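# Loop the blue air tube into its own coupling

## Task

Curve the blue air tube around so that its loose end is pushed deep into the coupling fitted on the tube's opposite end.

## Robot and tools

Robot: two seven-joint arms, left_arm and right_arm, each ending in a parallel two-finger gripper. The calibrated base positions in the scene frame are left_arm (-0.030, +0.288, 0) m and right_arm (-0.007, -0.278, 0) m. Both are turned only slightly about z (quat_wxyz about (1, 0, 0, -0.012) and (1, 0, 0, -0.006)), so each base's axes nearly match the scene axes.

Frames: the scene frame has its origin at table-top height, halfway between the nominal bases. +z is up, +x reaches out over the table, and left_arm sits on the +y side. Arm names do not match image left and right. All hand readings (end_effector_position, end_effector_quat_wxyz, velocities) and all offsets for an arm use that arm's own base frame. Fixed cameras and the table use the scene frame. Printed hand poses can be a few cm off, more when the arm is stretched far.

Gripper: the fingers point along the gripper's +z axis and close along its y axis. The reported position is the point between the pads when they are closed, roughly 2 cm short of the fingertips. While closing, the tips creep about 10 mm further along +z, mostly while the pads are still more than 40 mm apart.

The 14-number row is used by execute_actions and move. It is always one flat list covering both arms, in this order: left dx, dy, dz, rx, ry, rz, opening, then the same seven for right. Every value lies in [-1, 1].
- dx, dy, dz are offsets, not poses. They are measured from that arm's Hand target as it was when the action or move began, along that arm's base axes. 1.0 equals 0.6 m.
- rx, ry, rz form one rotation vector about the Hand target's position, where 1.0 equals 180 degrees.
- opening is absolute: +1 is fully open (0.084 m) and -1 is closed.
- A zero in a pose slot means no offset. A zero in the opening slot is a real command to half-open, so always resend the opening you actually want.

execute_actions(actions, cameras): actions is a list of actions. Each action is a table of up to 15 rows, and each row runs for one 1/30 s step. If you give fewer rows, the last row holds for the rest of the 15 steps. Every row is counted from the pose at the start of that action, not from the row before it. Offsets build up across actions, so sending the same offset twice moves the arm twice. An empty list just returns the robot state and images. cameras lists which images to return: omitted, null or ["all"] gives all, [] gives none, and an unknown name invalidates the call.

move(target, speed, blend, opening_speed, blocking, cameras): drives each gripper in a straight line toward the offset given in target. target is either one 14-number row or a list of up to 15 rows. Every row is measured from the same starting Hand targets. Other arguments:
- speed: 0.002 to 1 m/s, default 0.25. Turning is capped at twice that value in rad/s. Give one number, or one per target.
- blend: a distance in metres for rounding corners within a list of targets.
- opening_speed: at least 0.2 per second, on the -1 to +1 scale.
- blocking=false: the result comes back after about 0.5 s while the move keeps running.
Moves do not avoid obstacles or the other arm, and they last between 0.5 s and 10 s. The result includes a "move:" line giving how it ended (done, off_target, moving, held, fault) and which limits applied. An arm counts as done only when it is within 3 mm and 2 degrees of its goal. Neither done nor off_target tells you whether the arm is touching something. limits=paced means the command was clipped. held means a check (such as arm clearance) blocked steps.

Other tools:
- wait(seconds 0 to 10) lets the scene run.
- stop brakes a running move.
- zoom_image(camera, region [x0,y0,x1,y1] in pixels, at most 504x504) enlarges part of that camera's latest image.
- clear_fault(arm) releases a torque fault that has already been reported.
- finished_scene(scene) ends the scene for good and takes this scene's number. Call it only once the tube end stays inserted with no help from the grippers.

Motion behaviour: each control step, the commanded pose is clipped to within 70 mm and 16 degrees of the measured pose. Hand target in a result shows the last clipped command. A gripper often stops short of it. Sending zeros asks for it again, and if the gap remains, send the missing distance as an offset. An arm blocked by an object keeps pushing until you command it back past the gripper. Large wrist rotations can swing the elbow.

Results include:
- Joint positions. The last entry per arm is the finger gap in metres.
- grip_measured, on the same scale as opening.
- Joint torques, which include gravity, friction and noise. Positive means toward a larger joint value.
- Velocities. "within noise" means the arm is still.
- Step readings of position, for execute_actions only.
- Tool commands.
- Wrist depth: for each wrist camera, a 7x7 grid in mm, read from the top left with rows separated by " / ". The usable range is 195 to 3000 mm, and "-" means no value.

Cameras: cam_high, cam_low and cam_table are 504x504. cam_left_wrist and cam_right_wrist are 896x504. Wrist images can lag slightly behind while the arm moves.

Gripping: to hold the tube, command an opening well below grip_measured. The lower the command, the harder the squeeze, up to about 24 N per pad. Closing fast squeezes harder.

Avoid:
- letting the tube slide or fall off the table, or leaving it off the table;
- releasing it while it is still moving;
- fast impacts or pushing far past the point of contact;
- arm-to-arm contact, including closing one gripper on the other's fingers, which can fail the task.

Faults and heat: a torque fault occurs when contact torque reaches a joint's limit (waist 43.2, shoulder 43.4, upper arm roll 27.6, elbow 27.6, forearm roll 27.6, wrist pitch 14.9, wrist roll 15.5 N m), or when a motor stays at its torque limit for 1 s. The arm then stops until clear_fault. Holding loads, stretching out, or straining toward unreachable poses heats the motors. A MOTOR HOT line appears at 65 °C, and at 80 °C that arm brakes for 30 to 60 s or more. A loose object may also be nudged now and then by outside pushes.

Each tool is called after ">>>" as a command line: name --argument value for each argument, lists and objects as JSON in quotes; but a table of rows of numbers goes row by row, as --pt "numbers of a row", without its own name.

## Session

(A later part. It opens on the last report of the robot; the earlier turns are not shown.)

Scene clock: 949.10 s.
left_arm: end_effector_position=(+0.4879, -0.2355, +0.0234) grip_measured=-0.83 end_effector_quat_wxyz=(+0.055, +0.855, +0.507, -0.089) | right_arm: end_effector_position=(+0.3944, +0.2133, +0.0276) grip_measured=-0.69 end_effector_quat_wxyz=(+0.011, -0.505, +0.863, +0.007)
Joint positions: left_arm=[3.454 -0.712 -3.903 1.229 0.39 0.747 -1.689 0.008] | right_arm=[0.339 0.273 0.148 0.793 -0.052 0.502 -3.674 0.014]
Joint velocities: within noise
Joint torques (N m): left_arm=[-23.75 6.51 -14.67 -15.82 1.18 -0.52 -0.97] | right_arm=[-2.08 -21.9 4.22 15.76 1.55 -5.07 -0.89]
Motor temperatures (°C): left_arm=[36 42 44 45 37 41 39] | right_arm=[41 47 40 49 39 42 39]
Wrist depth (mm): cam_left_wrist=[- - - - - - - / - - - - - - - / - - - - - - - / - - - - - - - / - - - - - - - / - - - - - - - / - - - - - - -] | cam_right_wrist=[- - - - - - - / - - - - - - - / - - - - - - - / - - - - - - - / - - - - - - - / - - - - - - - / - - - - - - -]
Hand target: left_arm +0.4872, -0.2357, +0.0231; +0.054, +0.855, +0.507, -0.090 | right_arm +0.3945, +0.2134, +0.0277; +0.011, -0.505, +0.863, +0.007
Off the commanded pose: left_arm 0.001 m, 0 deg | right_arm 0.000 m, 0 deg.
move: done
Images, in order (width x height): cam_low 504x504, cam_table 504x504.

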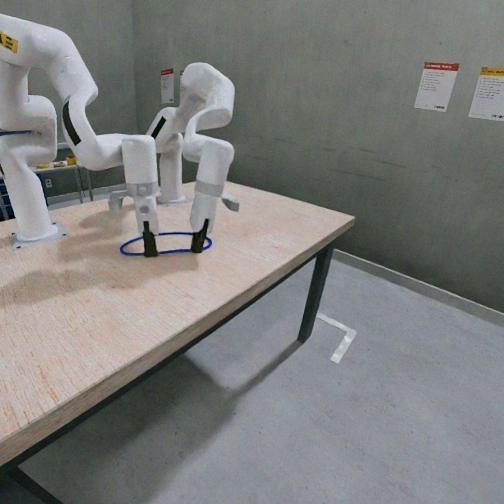

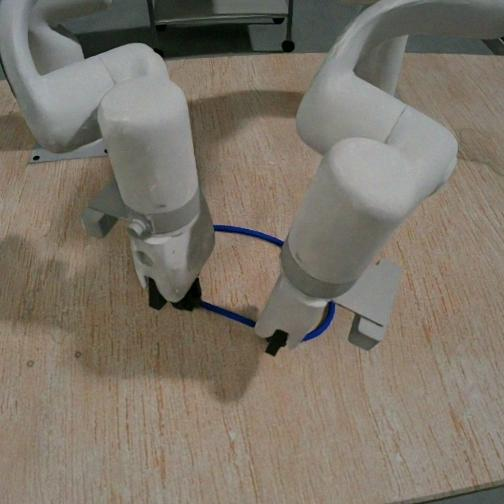

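>>> zoom_image --camera "cam_low" --region '[152, 246, 166, 256]'

>>> zoom_image --camera "cam_table" --region '[194, 296, 210, 311]'

>>> zoom_image --camera "cam_low" --region '[110, 225, 220, 265]'

Scaled by 36.000 from the camera's 504x504 image, which has a finer 720x720 frame.

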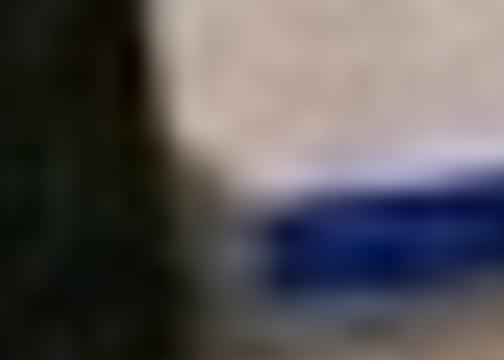

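Scaled by 31.500 from the camera's 504x504 image, which has a finer 720x720 frame.

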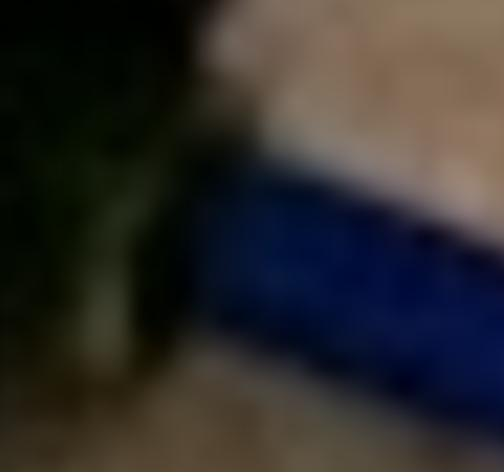

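Scaled by 4.582 from the camera's 504x504 image, which has a finer 720x720 frame.

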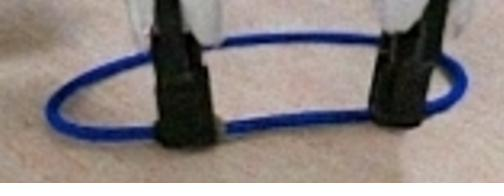

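>>> move --pt "0.0056 0.0102 0.0006 0 0 0 -1 0 0 0 0 0 0 -1" --pt "0.0056 0.0102 0.0006 0 0 0 -1 0 0 0.0033 -0.029 0.0163 0 -1" --speed 0.03 --cameras '["cam_low","cam_table"]'

>>> zoom_image --camera "cam_low" --region '[135, 238, 175, 263]'

>>> zoom_image --camera "cam_table" --region '[190, 285, 230, 320]'

>>> zoom_image --camera "cam_low" --region '[110, 225, 220, 265]'

Scene clock: 964.03 s.
left_arm: end_effector_position=(+0.4905, -0.2296, +0.0234) grip_measured=-0.83 end_effector_quat_wxyz=(+0.054, +0.855, +0.507, -0.090) | right_arm: end_effector_position=(+0.3945, +0.2134, +0.0297) grip_measured=-0.69 end_effector_quat_wxyz=(-0.034, -0.504, +0.863, -0.019)
Joint positions: left_arm=[3.465 -0.714 -3.903 1.232 0.389 0.752 -1.676 0.008] | right_arm=[0.388 0.307 0.12 0.882 -0.128 0.647 -3.591 0.014]
Joint velocities: within noise
Joint torques (N m): left_arm=[13.5 18.22 7.58 8.11 5.27 1.51 1.61] | right_arm=[8.77 -12.19 -1.95 13.85 -2.17 -0.12 0.66]
Motor temperatures (°C): left_arm=[37 42 49 46 37 41 39] | right_arm=[41 47 41 55 39 45 39]
Wrist depth (mm): cam_left_wrist=[- - - - - - - / - - - - - - - / - - - - - - - / - - - - - - - / - - - - - - - / - - - - - - - / - - - - - - -] | cam_right_wrist=[- - - - - - - / - - - - - - - / - - - - - - - / - - - - - - - / - - - - - - - / - - - - - - - / - - - - - - -]
Hand target: left_arm +0.4905, -0.2296, +0.0235; +0.054, +0.855, +0.507, -0.090 | right_arm +0.3945, +0.2134, +0.0297; -0.034, -0.504, +0.863, -0.019
Off the commanded pose: left_arm 0.000 m, 0 deg | right_arm 0.000 m, 0 deg.
move: done
Images, in order (width x height): cam_low 504x504, cam_table 504x504.

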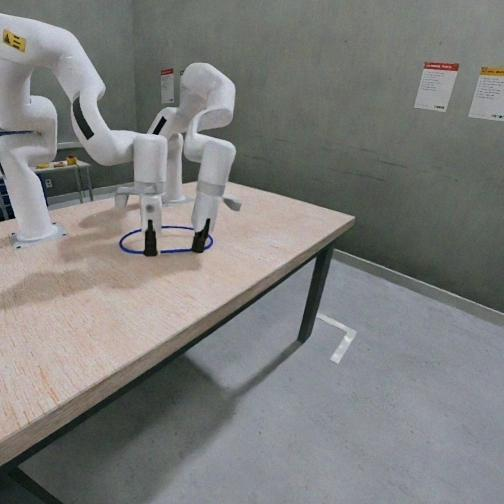

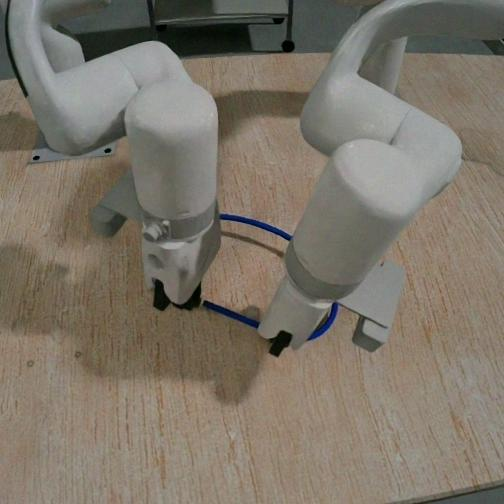

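Scaled by 12.600 from the camera's 504x504 image, which has a finer 720x720 frame.

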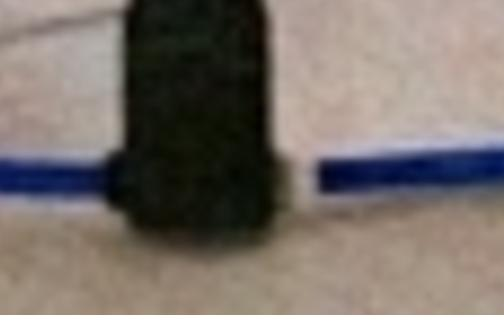

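Scaled by 12.600 from the camera's 504x504 image, which has a finer 720x720 frame.

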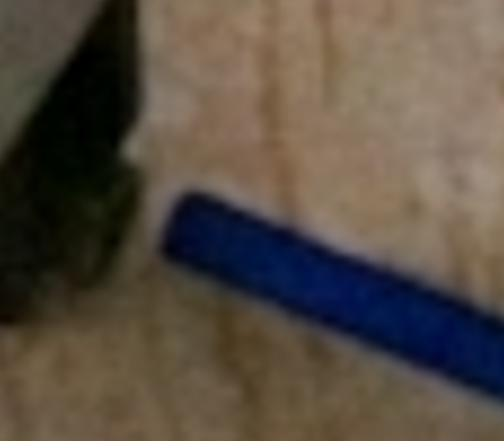

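Scaled by 4.582 from the camera's 504x504 image, which has a finer 720x720 frame.

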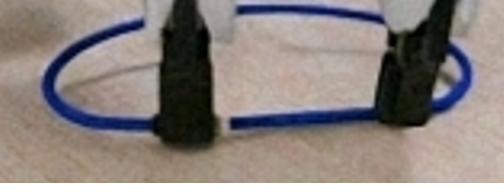

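>>> move --target '[0.0002,-0.0058,0.0008,0,0,0,-1,0,0,0,0,0,0,-1]' --speed 0.03 --cameras '["cam_low","cam_table"]'

>>> zoom_image --camera "cam_low" --region '[148, 240, 176, 260]'

>>> zoom_image --camera "cam_table" --region '[190, 292, 216, 316]'

>>> zoom_image --camera "cam_low" --region '[110, 225, 220, 265]'

Scene clock: 969.20 s.
left_arm: end_effector_position=(+0.4906, -0.2330, +0.0239) grip_measured=-0.83 end_effector_quat_wxyz=(+0.054, +0.855, +0.507, -0.090) | right_arm: end_effector_position=(+0.3945, +0.2134, +0.0297) grip_measured=-0.69 end_effector_quat_wxyz=(-0.034, -0.504, +0.863, -0.019)
Joint positions: left_arm=[3.457 -0.716 -3.902 1.238 0.389 0.754 -1.682 0.007] | right_arm=[0.388 0.307 0.12 0.882 -0.128 0.647 -3.591 0.014]
Joint velocities: within noise
Joint torques (N m): left_arm=[-10.26 10.95 -4 8.04 3.26 1.37 -0.91] | right_arm=[3.63 -13.21 -1.67 8.43 -0.94 -1.43 0.6]
Motor temperatures (°C): left_arm=[37 42 48 46 37 41 39] | right_arm=[41 46 41 52 39 44 39]
Wrist depth (mm): cam_left_wrist=[- - - - - - - / - - - - - - - / - - - - - - - / - - - - - - - / - - - - - - - / - - - - - - - / - - - - - - -] | cam_right_wrist=[- - - - - - - / - - - - - - - / - - - - - - - / - - - - - - - / - - - - - - - / - - - - - - - / - - - - - - -]
Hand target: left_arm +0.4906, -0.2331, +0.0239; +0.054, +0.855, +0.507, -0.090 | right_arm +0.3945, +0.2134, +0.0297; -0.034, -0.504, +0.863, -0.019
Off the commanded pose: left_arm 0.000 m, 0 deg | right_arm 0.000 m, 0 deg.
move: done
Images, in order (width x height): cam_low 504x504, cam_table 504x504.

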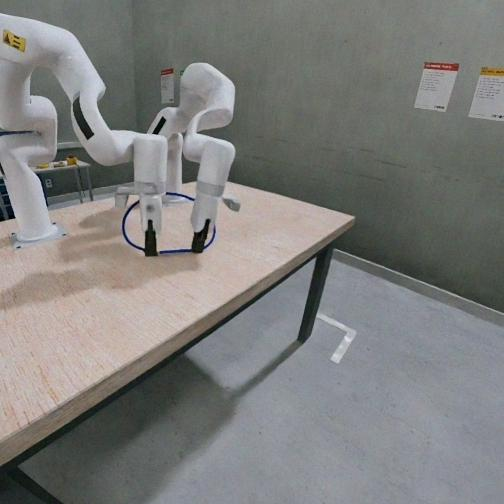

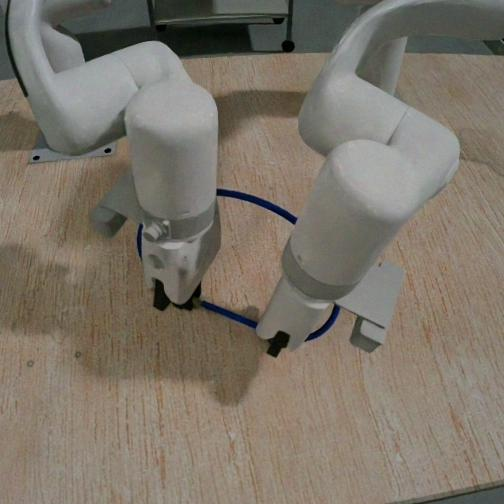

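Scaled by 18.000 from the camera's 504x504 image, which has a finer 720x720 frame.

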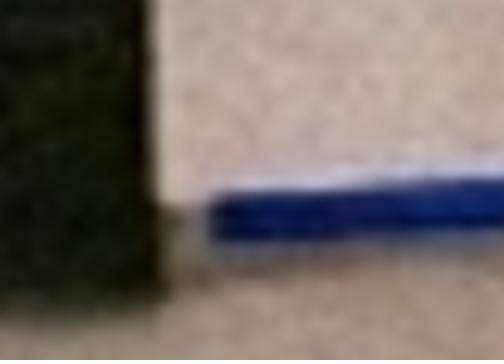

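Scaled by 19.385 from the camera's 504x504 image, which has a finer 720x720 frame.

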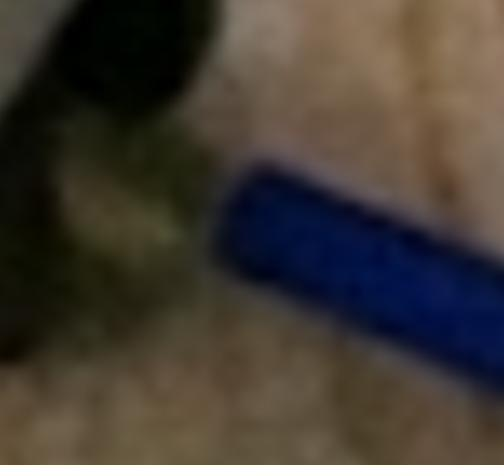

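Scaled by 4.582 from the camera's 504x504 image, which has a finer 720x720 frame.

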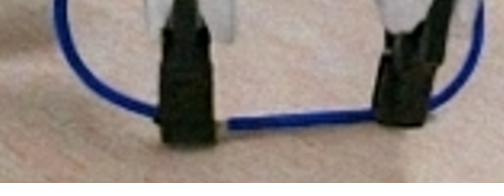

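>>> move --pt "0.0048 0.0088 0.0 0 0 0 -1 0 0 0 0 0 0 -1" --pt "0.0048 0.0088 0.0 0 0 0 -1 0 0 -0.0033 0.0387 -0.0217 0 -1" --speed 0.04 --cameras '["cam_low","cam_table"]'

>>> zoom_image --camera "cam_low" --region '[110, 205, 220, 265]'

Scene clock: 984.10 s.
left_arm: end_effector_position=(+0.4935, -0.2278, +0.0239) grip_measured=-0.83 end_effector_quat_wxyz=(+0.054, +0.855, +0.507, -0.090) | right_arm: end_effector_position=(+0.3945, +0.2135, +0.0277) grip_measured=-0.69 end_effector_quat_wxyz=(+0.026, -0.504, +0.863, +0.016)
Joint positions: left_arm=[3.466 -0.718 -3.901 1.242 0.388 0.759 -1.671 0.007] | right_arm=[0.319 0.263 0.162 0.766 -0.017 0.456 -3.71 0.014]
Joint velocities: within noise
Joint torques (N m): left_arm=[11.85 16.41 2.45 12.39 -1.8 1.55 1.47] | right_arm=[-9.51 -19.9 2.42 5.53 2.23 -2.02 -0.76]
Motor temperatures (°C): left_arm=[36 43 47 45 36 41 39] | right_arm=[41 46 40 49 39 43 39]
Wrist depth (mm): cam_left_wrist=[- - - - - - - / - - - - - - - / - - - - - - - / - - - - - - - / - - - - - - - / - - - - - - - / - - - - - - -] | cam_right_wrist=[- - - - - - - / - - - - - - - / - - - - - - - / - - - - - - - / - - - - - - - / - - - - - - - / - - - - - - -]
Hand target: left_arm +0.4935, -0.2278, +0.0239; +0.054, +0.855, +0.507, -0.090 | right_arm +0.3945, +0.2134, +0.0277; +0.026, -0.504, +0.863, +0.016
Off the commanded pose: left_arm 0.000 m, 0 deg | right_arm 0.000 m, 0 deg.
move: done
Images, in order (width x height): cam_low 504x504, cam_table 504x504.

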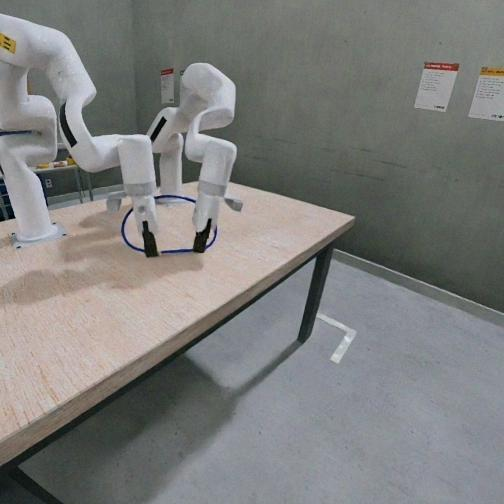

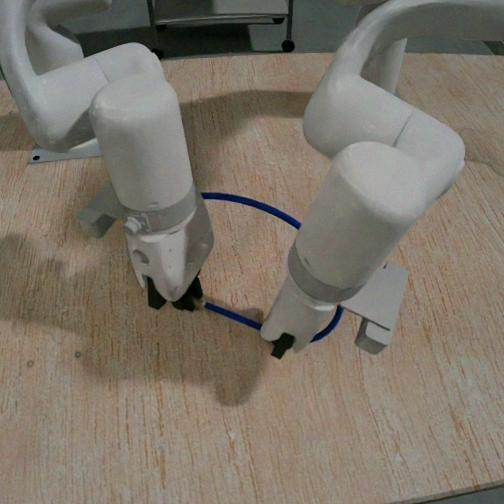

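Scaled by 4.582 from the camera's 504x504 image, which has a finer 720x720 frame.

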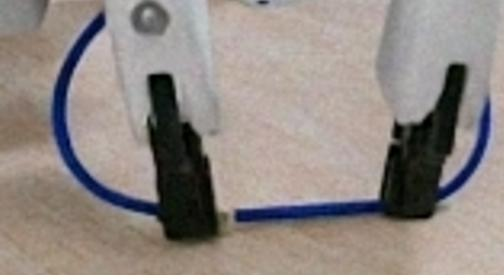

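>>> move --pt "-0.0657 0.0663 0 0 0 0.1667 -1 0.0668 -0.017 0 0 0 0.1667 -1" --pt "-0.0807 0.0792 0 0 0 0.2713 -1 0.0577 -0.0502 0 0 0 0.0717 -1" --pt "-0.1152 0.1303 0 0 0 0.4804 -1 0.0433 -0.1423 0 0 0 -0.1183 -1" --pt "-0.156 0.196 0 0 0 0.6895 -1 0.0353 -0.249 0 0 0 -0.3083 -1" --speed 0.15 --blend 0.008 --cameras '["cam_low","cam_table"]'

>>> zoom_image --camera "cam_low" --region '[60, 180, 260, 300]'

>>> zoom_image --camera "cam_low" --region '[90, 265, 120, 295]'

Scene clock: 1008.27 s.
left_arm: end_effector_position=(+0.3999, -0.1102, +0.0239) grip_measured=-0.83 end_effector_quat_wxyz=(+0.105, -0.047, +0.993, +0.006) | right_arm: end_effector_position=(+0.4157, +0.0640, +0.0277) grip_measured=-0.69 end_effector_quat_wxyz=(+0.031, -0.045, +0.999, +0.002)
Joint positions: left_arm=[2.948 -0.159 -3.188 0.535 0.41 0.194 -3.87 0.008] | right_arm=[0.255 0.188 -0.096 0.654 0.036 0.406 -3.103 0.014]
Joint velocities: within noise
Joint torques (N m): left_arm=[-4.67 19.61 3.76 3.95 3.48 0.96 -0.88] | right_arm=[8.24 -20.68 -3.35 6.81 -2.11 -2.16 0.8]
Motor temperatures (°C): left_arm=[36 43 45 44 36 41 39] | right_arm=[41 46 40 45 39 43 39]
Wrist depth (mm): cam_left_wrist=[- - - - - - - / - - - - - - - / - - - - - - - / - - - - - - - / - - - - - - - / - - - - - - - / - - - - - - -] | cam_right_wrist=[- - - - - - - / - - - - - - - / - - - - - - - / - - - - - - - / - - - - - - - / - - - - - - - / - - - - - - -]
Hand target: left_arm +0.3999, -0.1102, +0.0239; +0.105, -0.047, +0.993, +0.006 | right_arm +0.4157, +0.0640, +0.0277; +0.031, -0.045, +0.999, +0.002
Off the commanded pose: left_arm 0.000 m, 0 deg | right_arm 0.000 m, 0 deg.
move: done
Images, in order (width x height): cam_low 504x504, cam_table 504x504.

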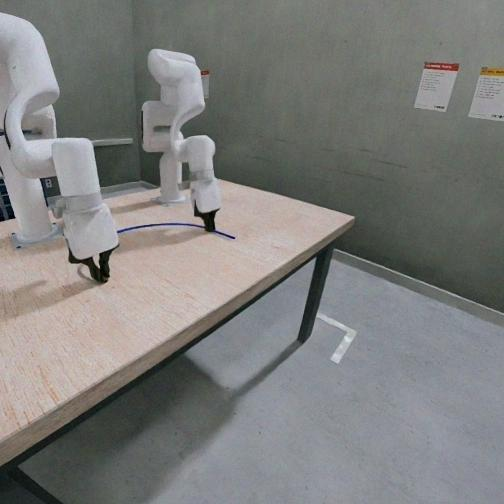

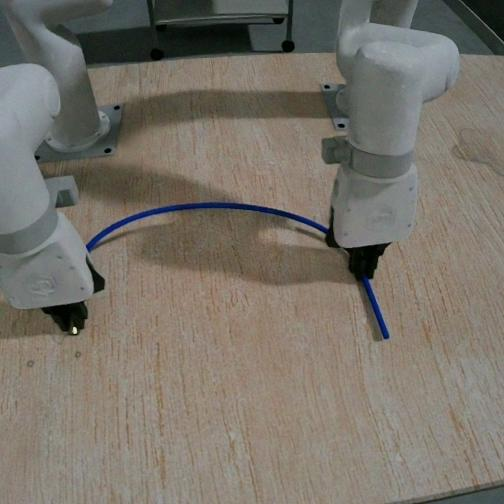

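Scaled by 2.520 from the camera's 504x504 image, which has a finer 720x720 frame.

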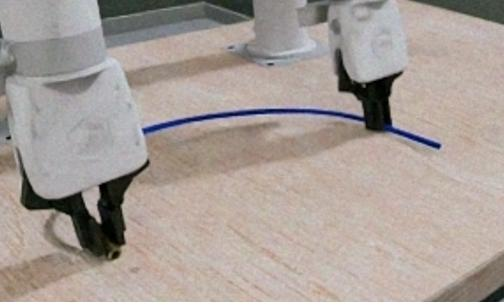

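Scaled by 16.800 from the camera's 504x504 image, which has a finer 720x720 frame.

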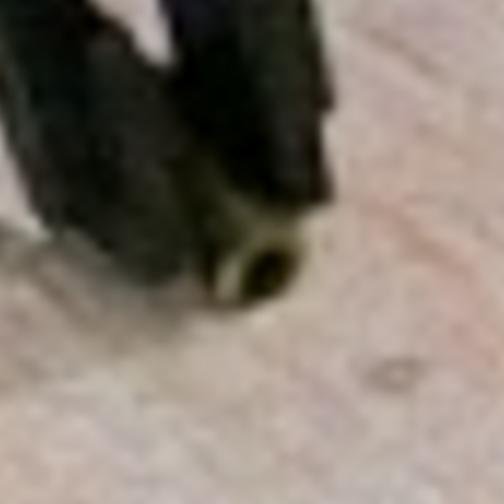

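>>> move --pt "-0.0225 0.0305 0 0 0 0.1046 -1 -0.0022 -0.0506 0 0 0 -0.095 -1" --pt "-0.0455 0.0548 0 0 0 0.2091 -1 -0.0037 -0.0956 0 0 0 -0.19 -1" --pt "-0.0681 0.0703 0 0 0 0.3137 -1 -0.0052 -0.1321 0 0 0 -0.285 -1" --pt "-0.0901 0.0763 0 0 0 0.4182 -1 -0.0073 -0.1583 0 0 0 -0.38 -1" --pt "-0.1103 0.0705 0 0 0 0.5228 -1 -0.011 -0.1728 0 0 0 -0.475 -1" --speed 0.15 --blend 0.008

>>> zoom_image --camera "cam_low" --region '[20, 170, 260, 310]'

>>> zoom_image --camera "cam_low" --region '[20, 250, 80, 310]'

>>> zoom_image --camera "cam_low" --region '[180, 180, 240, 230]'

Scene clock: 1019.67 s.
left_arm: end_effector_position=(+0.3337, -0.0679, +0.0239) grip_measured=-0.83 end_effector_quat_wxyz=(-0.067, +0.759, -0.642, -0.081) | right_arm: end_effector_position=(+0.4091, -0.0396, +0.0277) grip_measured=-0.69 end_effector_quat_wxyz=(+0.024, +0.645, +0.764, -0.019) end_effector_velocity=(+0.000, +0.000, +0.000) end_effector_angular_velocity=(+0.000, -0.001, -0.003)
Joint positions: left_arm=[2.764 -0.068 -3.04 0.515 0.344 0.567 -5.456 0.007] | right_arm=[0.351 0.197 -0.413 0.66 0.043 0.465 -1.832 0.014]
Joint velocities: left_arm=[within noise] | right_arm=[0 0 0 0.001 -0.001 0 0.005 0]
Joint torques (N m): left_arm=[-4.28 14.39 -0.57 16.79 -3.18 1.43 -1.18] | right_arm=[5.25 -8.51 -6.83 14.26 -2.15 -0.92 0.77]
Motor temperatures (°C): left_arm=[36 43 44 44 37 41 39] | right_arm=[41 46 41 46 39 42 39]
Wrist depth (mm): cam_left_wrist=[- - - - - - - / - - - - - - - / - - - - - - - / - - - - - - - / - - - - - - - / - - - - - - - / - - - - - - -] | cam_right_wrist=[- - - - - - - / - - - - - - - / - - - - - - - / - - - - - - - / - - - - - - - / - - - - - - - / - - - - - - -]
Hand target: left_arm +0.3337, -0.0679, +0.0239; -0.067, +0.759, -0.642, -0.081 | right_arm +0.4091, -0.0396, +0.0277; +0.024, +0.645, +0.764, -0.019
Off the commanded pose: left_arm 0.000 m, 0 deg | right_arm 0.000 m, 0 deg.
move: done
camera_calibration:
cam_left_wrist: T_world_to_cam=[[-0.983351, -0.180319, 0.0225078, 0.342136], [-0.171101, 0.960485, 0.219531, 0.184586], [-0.061204, 0.212025, -0.975346, 0.187224], [0, 0, 0, 1]] pos_world=[0.379481, -0.155295, 0.134385]
cam_right_wrist: T_world_to_cam=[[0.987771, 0.155591, 0.00995927, -0.364539], [0.15451, -0.985444, 0.0708982, -0.0416753], [0.0208454, -0.0684924, -0.997434, 0.149034], [0, 0, 0, 1]] pos_world=[0.363414, 0.0258581, 0.155236]

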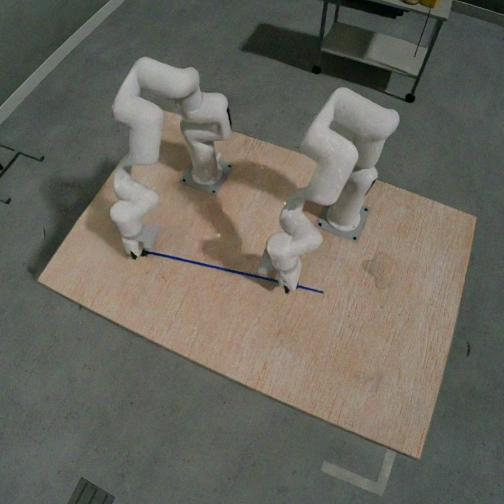

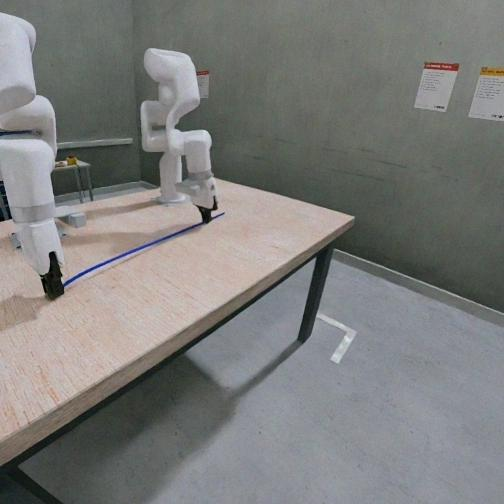

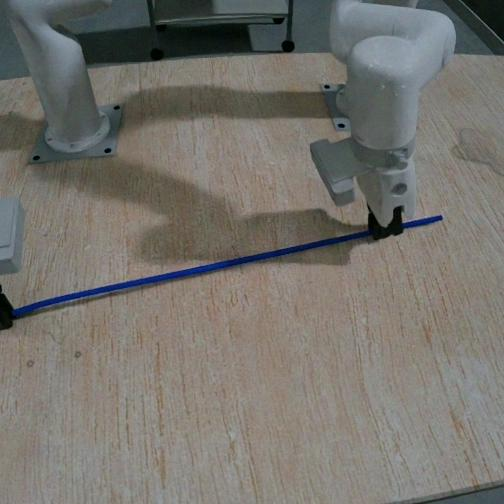

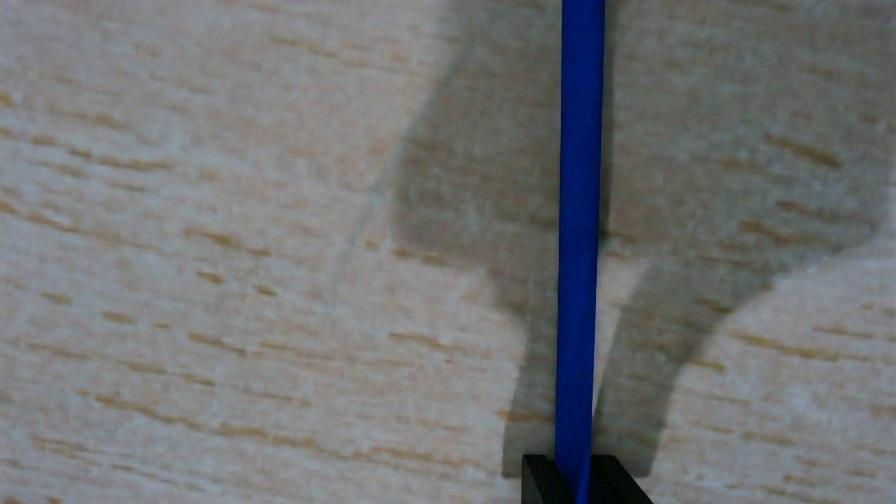

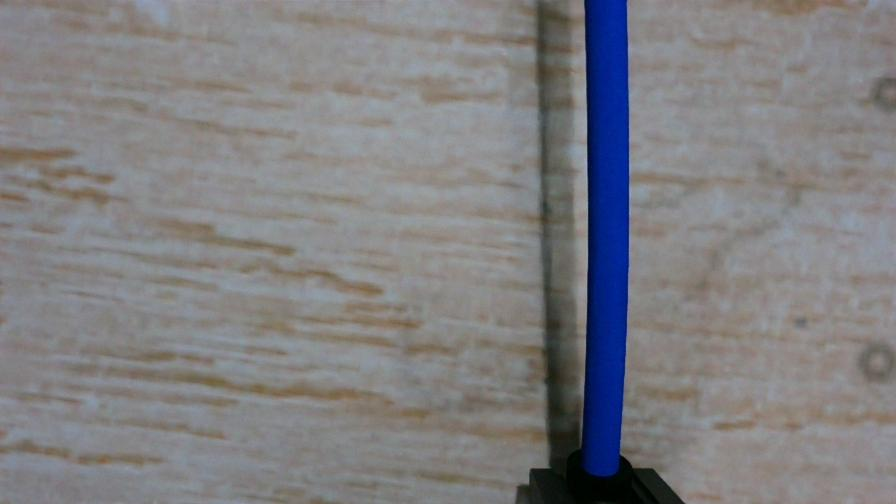

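Scaled by 2.100 from the camera's 504x504 image, which has a finer 720x720 frame.

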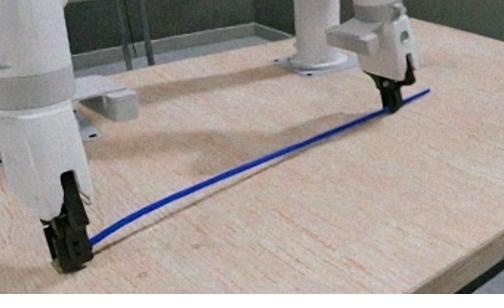

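Scaled by 8.400 from the camera's 504x504 image, which has a finer 720x720 frame.

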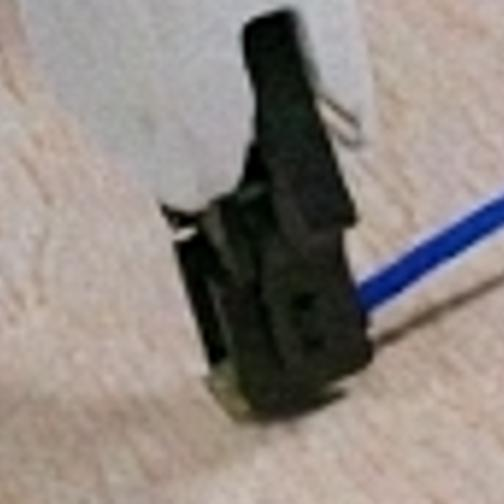

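Scaled by 8.400 from the camera's 504x504 image, which has a finer 720x720 frame.

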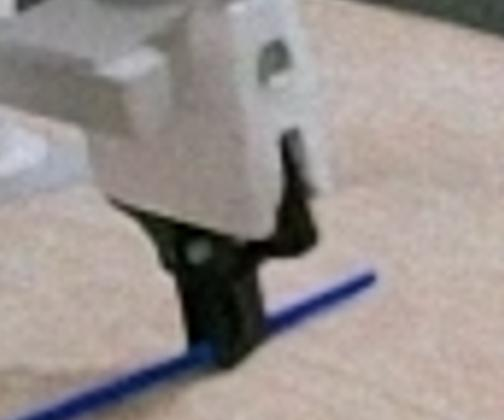

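>>> move --pt "0 0 0 0 0 0 -1 0 0 0 0 0 0 -0.2" --speed 0.04 --opening_speed 0.4 --cameras '["cam_low","cam_right_wrist"]'

>>> zoom_image --camera "cam_low" --region '[20, 250, 80, 310]'

Scene clock: 1031.60 s.
left_arm: end_effector_position=(+0.3337, -0.0679, +0.0239) grip_measured=-0.83 end_effector_quat_wxyz=(-0.067, +0.759, -0.642, -0.081) | right_arm: end_effector_position=(+0.4091, -0.0396, +0.0277) grip_measured=-0.22 end_effector_quat_wxyz=(+0.024, +0.645, +0.764, -0.019)
Joint positions: left_arm=[2.764 -0.068 -3.04 0.515 0.344 0.568 -5.456 0.007] | right_arm=[0.351 0.197 -0.413 0.66 0.043 0.465 -1.832 0.035]
Joint velocities: within noise
Joint torques (N m): left_arm=[-3.3 17.23 0.81 13.75 0.21 -2.59 -1.14] | right_arm=[6.74 -8.6 0.2 12.23 1.59 -1.69 0.39]
Motor temperatures (°C): left_arm=[36 43 44 46 36 41 39] | right_arm=[41 46 41 49 39 42 39]
Wrist depth (mm): cam_left_wrist=[- - - - - - - / - - - - - - - / - - - - - - - / - - - - - - - / - - - - - - - / - - - - - - - / - - - - - - -] | cam_right_wrist=[- - - - - - - / - - - - - - - / - - - - - - - / - - - - - - - / - - - - - - - / - - - - - - - / - - - - - - -]
Hand target: left_arm +0.3337, -0.0679, +0.0239; -0.067, +0.759, -0.642, -0.081 | right_arm +0.4091, -0.0396, +0.0277; +0.024, +0.645, +0.764, -0.019
Off the commanded pose: left_arm 0.000 m, 0 deg | right_arm 0.000 m, 0 deg.
move: done
camera_calibration:
cam_right_wrist: T_world_to_cam=[[0.987771, 0.155591, 0.00995927, -0.364539], [0.15451, -0.985444, 0.0708982, -0.0416753], [0.0208454, -0.0684924, -0.997434, 0.149034], [0, 0, 0, 1]] pos_world=[0.363414, 0.0258581, 0.155236]
Images, in order (width x height): cam_low 504x504, cam_right_wrist 896x504.

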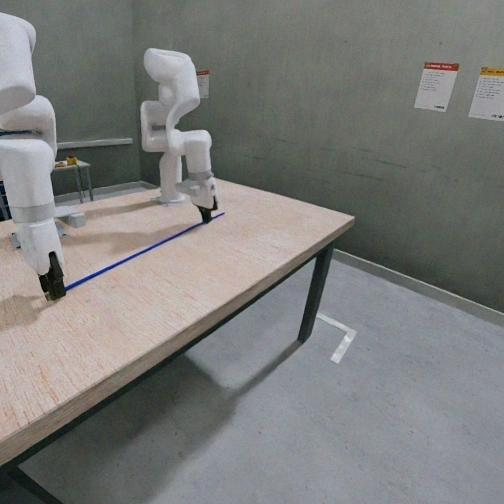

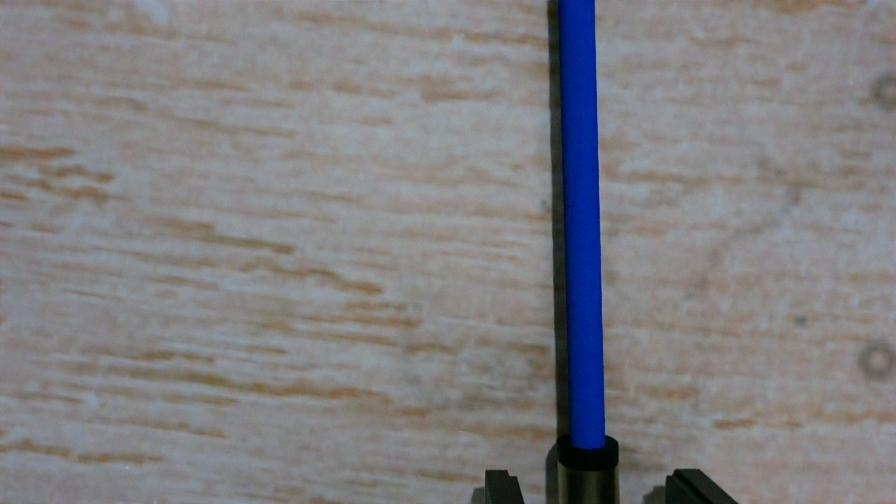

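Scaled by 8.400 from the camera's 504x504 image, which has a finer 720x720 frame.

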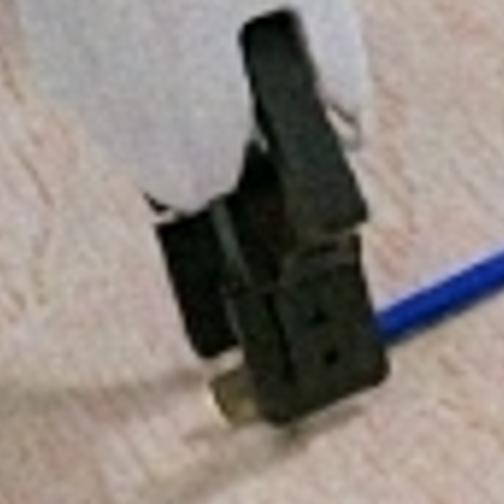

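>>> move --pt "0 0 0 0 0 0 -1 0 0 -0.0105 0.019 0.0038 0 -0.2" --speed 0.04 --cameras '[]'

>>> move --pt "0 0 0 0 0 0 -1 0 0 0 0 0 0 -1" --speed 0.04 --opening_speed 0.5 --cameras '["cam_low","cam_right_wrist"]'

>>> zoom_image --camera "cam_low" --region '[20, 250, 80, 310]'

Scene clock: 1036.13 s.
left_arm: end_effector_position=(+0.3337, -0.0679, +0.0239) grip_measured=-0.83 end_effector_quat_wxyz=(-0.067, +0.759, -0.642, -0.081) | right_arm: end_effector_position=(+0.4091, -0.0396, +0.0214) grip_measured=-0.22 end_effector_quat_wxyz=(+0.000, +0.645, +0.764, -0.001)
Joint positions: left_arm=[2.764 -0.068 -3.04 0.515 0.344 0.568 -5.456 0.007] | right_arm=[0.291 0.221 -0.368 0.677 0.171 0.478 -1.96 0.035]
Joint velocities: within noise
Joint torques (N m): left_arm=[-2.78 22.55 1.78 11.56 2.88 -2.28 -1.13] | right_arm=[-10 -8.75 0.37 13.28 2.32 -0.47 -0.75]
Motor temperatures (°C): left_arm=[36 43 44 46 36 42 39] | right_arm=[41 46 41 49 39 42 39]
Wrist depth (mm): cam_left_wrist=[- - - - - - - / - - - - - - - / - - - - - - - / - - - - - - - / - - - - - - - / - - - - - - - / - - - - - - -] | cam_right_wrist=[- - - - - - - / - - - - - - - / - - - - - - - / - - - - - - - / - - - - - - - / - - - - - - - / - - - - - - -]
Hand target: left_arm +0.3337, -0.0679, +0.0239; -0.067, +0.759, -0.642, -0.081 | right_arm +0.4091, -0.0396, +0.0214; +0.000, +0.645, +0.764, -0.001
Off the commanded pose: left_arm 0.000 m, 0 deg | right_arm 0.000 m, 0 deg.
move: done
No camera images: "cameras" was empty.

Scene clock: 1037.93 s.
left_arm: end_effector_position=(+0.3337, -0.0679, +0.0239) grip_measured=-0.83 end_effector_quat_wxyz=(-0.067, +0.759, -0.642, -0.081) | right_arm: end_effector_position=(+0.4091, -0.0396, +0.0214) grip_measured=-0.69 end_effector_quat_wxyz=(+0.000, +0.645, +0.764, -0.001)
Joint positions: left_arm=[2.764 -0.068 -3.04 0.515 0.344 0.568 -5.456 0.007] | right_arm=[0.29 0.221 -0.368 0.677 0.171 0.478 -1.96 0.014]
Joint velocities: within noise
Joint torques (N m): left_arm=[-2.33 22.55 2.04 10.65 2.81 -2.39 -1.08] | right_arm=[-9.7 -9.12 0.11 13.05 2.19 -0.66 -0.71]
Motor temperatures (°C): left_arm=[36 43 44 46 36 42 39] | right_arm=[41 45 41 49 39 42 39]
Wrist depth (mm): cam_left_wrist=[- - - - - - - / - - - - - - - / - - - - - - - / - - - - - - - / - - - - - - - / - - - - - - - / - - - - - - -] | cam_right_wrist=[- - - - - - - / - - - - - - - / - - - - - - - / - - - - - - - / - - - - - - - / - - - - - - - / - - - - - - -]
Hand target: left_arm +0.3337, -0.0679, +0.0239; -0.067, +0.759, -0.642, -0.081 | right_arm +0.4091, -0.0396, +0.0214; +0.000, +0.645, +0.764, -0.001
Off the commanded pose: left_arm 0.000 m, 0 deg | right_arm 0.000 m, 0 deg.
move: done
camera_calibration:
cam_right_wrist: T_world_to_cam=[[0.987882, 0.155029, 0.00736045, -0.364453], [0.154952, -0.98787, 0.0101612, -0.0401579], [0.00884644, -0.00889754, -0.999921, 0.150008], [0, 0, 0, 1]] pos_world=[0.364932, 0.0181649, 0.153087]
Images, in order (width x height): cam_low 504x504, cam_right_wrist 896x504.

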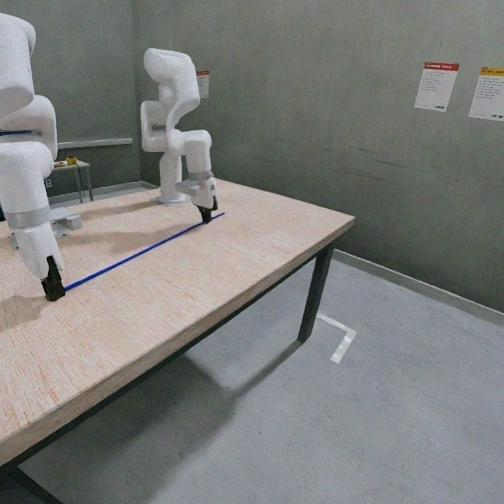

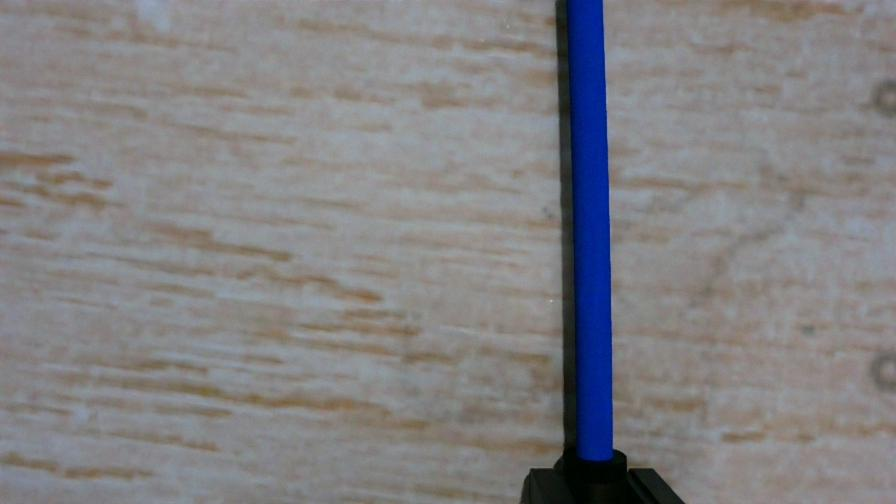

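Scaled by 8.400 from the camera's 504x504 image, which has a finer 720x720 frame.

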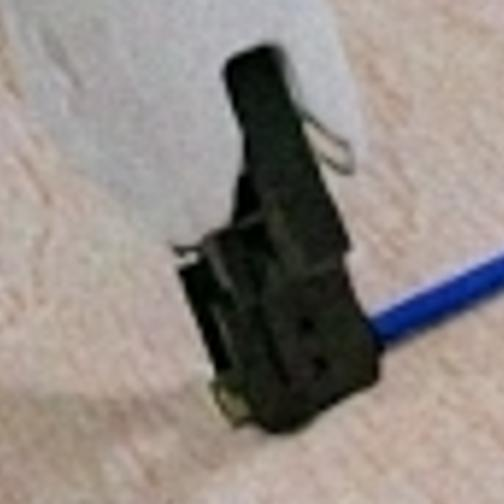

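>>> move --pt "0 0 -0.0025 0 0 0 -1 0 0 0.003 0 0 0 -1" --pt "0.0202 0.0058 -0.0025 0 0 -0.1046 -1 0.0037 0.0145 0.003 0 0 0.095 -1" --pt "0.0422 0.0002 -0.0025 0 0 -0.2091 -1 0.0058 0.0407 0.003 0 0 0.19 -1" --pt "0.0648 -0.0157 -0.0025 0 0 -0.3137 -1 0.0073 0.0772 0.003 0 0 0.285 -1" --pt "0.0878 -0.04 -0.0025 0 0 -0.4182 -1 0.0088 0.1222 0.003 0 0 0.38 -1" --pt "0.1103 -0.0705 -0.0025 0 0 -0.5228 -1 0.011 0.1728 0.003 0 0 0.475 -1" --pt "0.1313 -0.1035 -0.0025 0 0 -0.6274 -1 0.0143 0.2263 0.003 0 0 0.57 -1" --pt "0.1512 -0.1362 -0.0025 0 0 -0.7319 -1 0.019 0.2795 0.003 0 0 0.665 -1" --pt "0.1692 -0.165 -0.0025 0 0 -0.8365 -1 0.0253 0.3288 0.003 0 0 0.76 -1" --speed 0.12 --blend 0.008 --cameras '["cam_low","cam_table"]'

>>> zoom_image --camera "cam_low" --region '[80, 180, 240, 290]'

Scene clock: 1055.53 s.
left_arm: end_effector_position=(+0.4274, -0.1539, +0.0227) grip_measured=-0.83 end_effector_quat_wxyz=(+0.100, +0.315, +0.943, -0.032) | right_arm: end_effector_position=(+0.4214, +0.1355, +0.0232) grip_measured=-0.69 end_effector_quat_wxyz=(+0.000, -0.372, +0.928, +0.000)
Joint positions: left_arm=[3.3 -0.281 -3.586 0.659 0.205 0.212 -2.952 0.007] | right_arm=[0.253 0.277 0.056 0.791 -0.033 0.514 -3.568 0.014]
Joint velocities: within noise
Joint torques (N m): left_arm=[3.09 -15.78 -4.96 -3.68 -3.23 3.49 1.44] | right_arm=[-10.31 -11.5 1.58 13.66 1.1 -0.47 -0.95]
Motor temperatures (°C): left_arm=[36 43 44 44 37 42 39] | right_arm=[41 46 40 50 39 42 39]
Wrist depth (mm): cam_left_wrist=[- - - - - - - / - - - - - - - / - - - - - - - / - - - - - - - / - - - - - - - / - - - - - - - / - - - - - - -] | cam_right_wrist=[- - - - - - - / - - - - - - - / - - - - - - - / - - - - - - - / - - - - - - - / - - - - - - - / - - - - - - -]
Hand target: left_arm +0.4272, -0.1539, +0.0224; +0.100, +0.315, +0.943, -0.033 (not the last commanded pose) | right_arm +0.4214, +0.1355, +0.0232; +0.000, -0.372, +0.928, +0.000 (not the last commanded pose)
Off the commanded pose: left_arm 0.015 m, 14 deg | right_arm 0.022 m, 13 deg.
move: off_target (left_arm, right_arm; path cut at 10 s); path passed 8 of 9 targets; blend cut to 0.0009 m at target 1
Images, in order (width x height): cam_low 504x504, cam_table 504x504.

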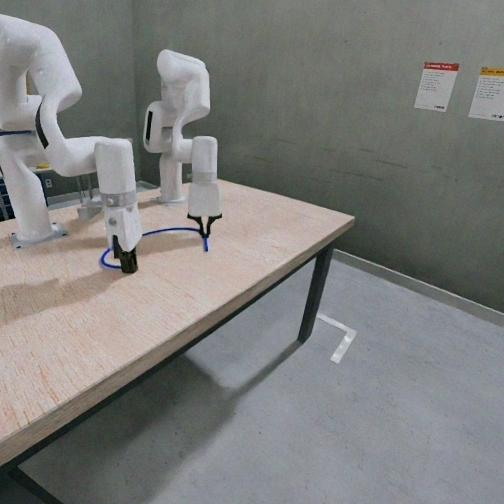

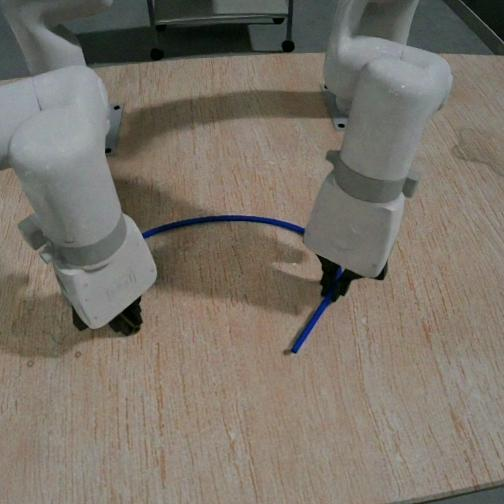

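Scaled by 3.150 from the camera's 504x504 image, which has a finer 720x720 frame.

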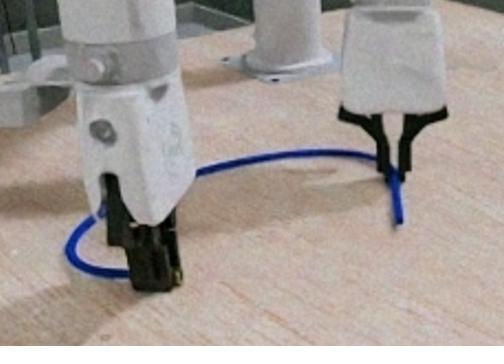

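>>> move --pt "0.0298 -0.044 0.0017 0 0 -0.183 -1 0.0128 0.0797 0 0 0 0.166 -1" --pt "0.0448 -0.0568 0.0017 0 0 -0.2876 -1 0.022 0.1128 0 0 0 0.261 -1" --pt "0.123 -0.0938 0.0017 0 0 -0.4543 -1 -0.0448 0.1298 0 0 0 0.0943 -1" --speed 0.12 --blend 0.008 --cameras '["cam_low","cam_table"]'

>>> zoom_image --camera "cam_low" --region '[110, 215, 220, 275]'

>>> zoom_image --camera "cam_table" --region '[180, 280, 250, 330]'

Scene clock: 1070.03 s.
left_arm: end_effector_position=(+0.5010, -0.2102, +0.0235) grip_measured=-0.83 end_effector_quat_wxyz=(+0.054, +0.856, +0.507, -0.090) | right_arm: end_effector_position=(+0.3945, +0.2134, +0.0232) grip_measured=-0.69 end_effector_quat_wxyz=(+0.000, -0.505, +0.863, +0.000)
Joint positions: left_arm=[3.513 -0.732 -3.919 1.251 0.41 0.775 -1.65 0.007] | right_arm=[0.343 0.294 0.147 0.814 -0.086 0.524 -3.64 0.014]
Joint velocities: within noise
Joint torques (N m): left_arm=[-6.44 4.39 -1.16 7.82 5.45 0.61 1.76] | right_arm=[8.81 -23.32 -1.99 7.09 -2.25 -1.9 0.64]
Motor temperatures (°C): left_arm=[36 43 44 44 37 43 39] | right_arm=[41 46 40 50 39 42 39]
Wrist depth (mm): cam_left_wrist=[- - - - - - - / - - - - - - - / - - - - - - - / - - - - - - - / - - - - - - - / - - - - - - - / - - - - - - -] | cam_right_wrist=[- - - - - - - / - - - - - - - / - - - - - - - / - - - - - - - / - - - - - - - / - - - - - - - / - - - - - - -]
Hand target: left_arm +0.5010, -0.2102, +0.0235; +0.054, +0.856, +0.507, -0.090 | right_arm +0.3945, +0.2134, +0.0232; +0.000, -0.505, +0.863, +0.000
Off the commanded pose: left_arm 0.000 m, 0 deg | right_arm 0.000 m, 0 deg.
move: done
Images, in order (width x height): cam_low 504x504, cam_table 504x504.

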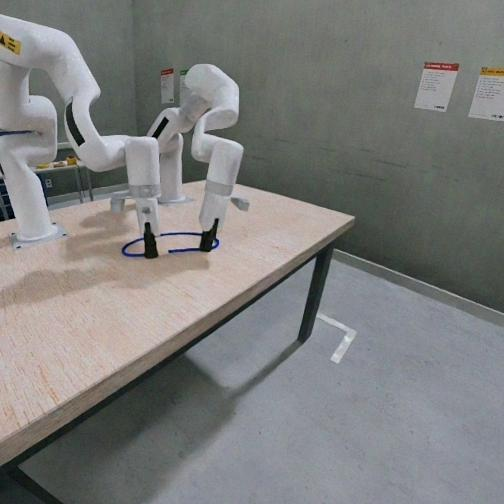

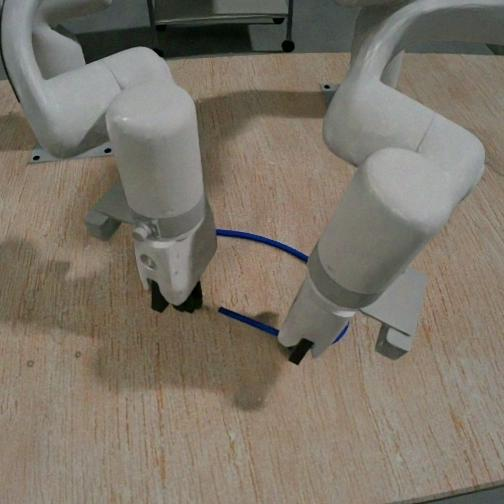

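Scaled by 4.582 from the camera's 504x504 image, which has a finer 720x720 frame.

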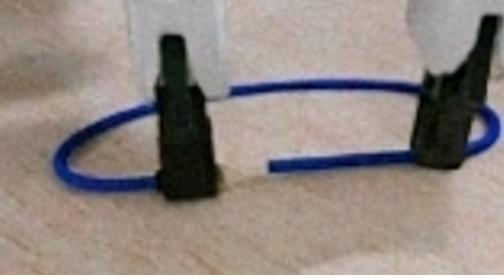

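Scaled by 7.200 from the camera's 504x504 image, which has a finer 720x720 frame.

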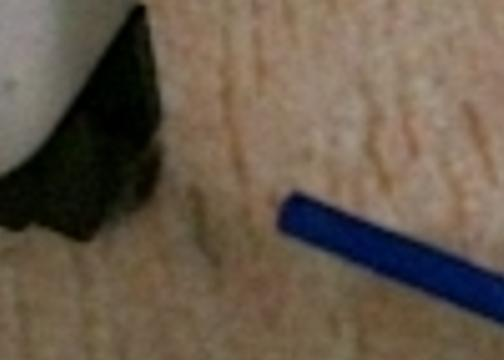

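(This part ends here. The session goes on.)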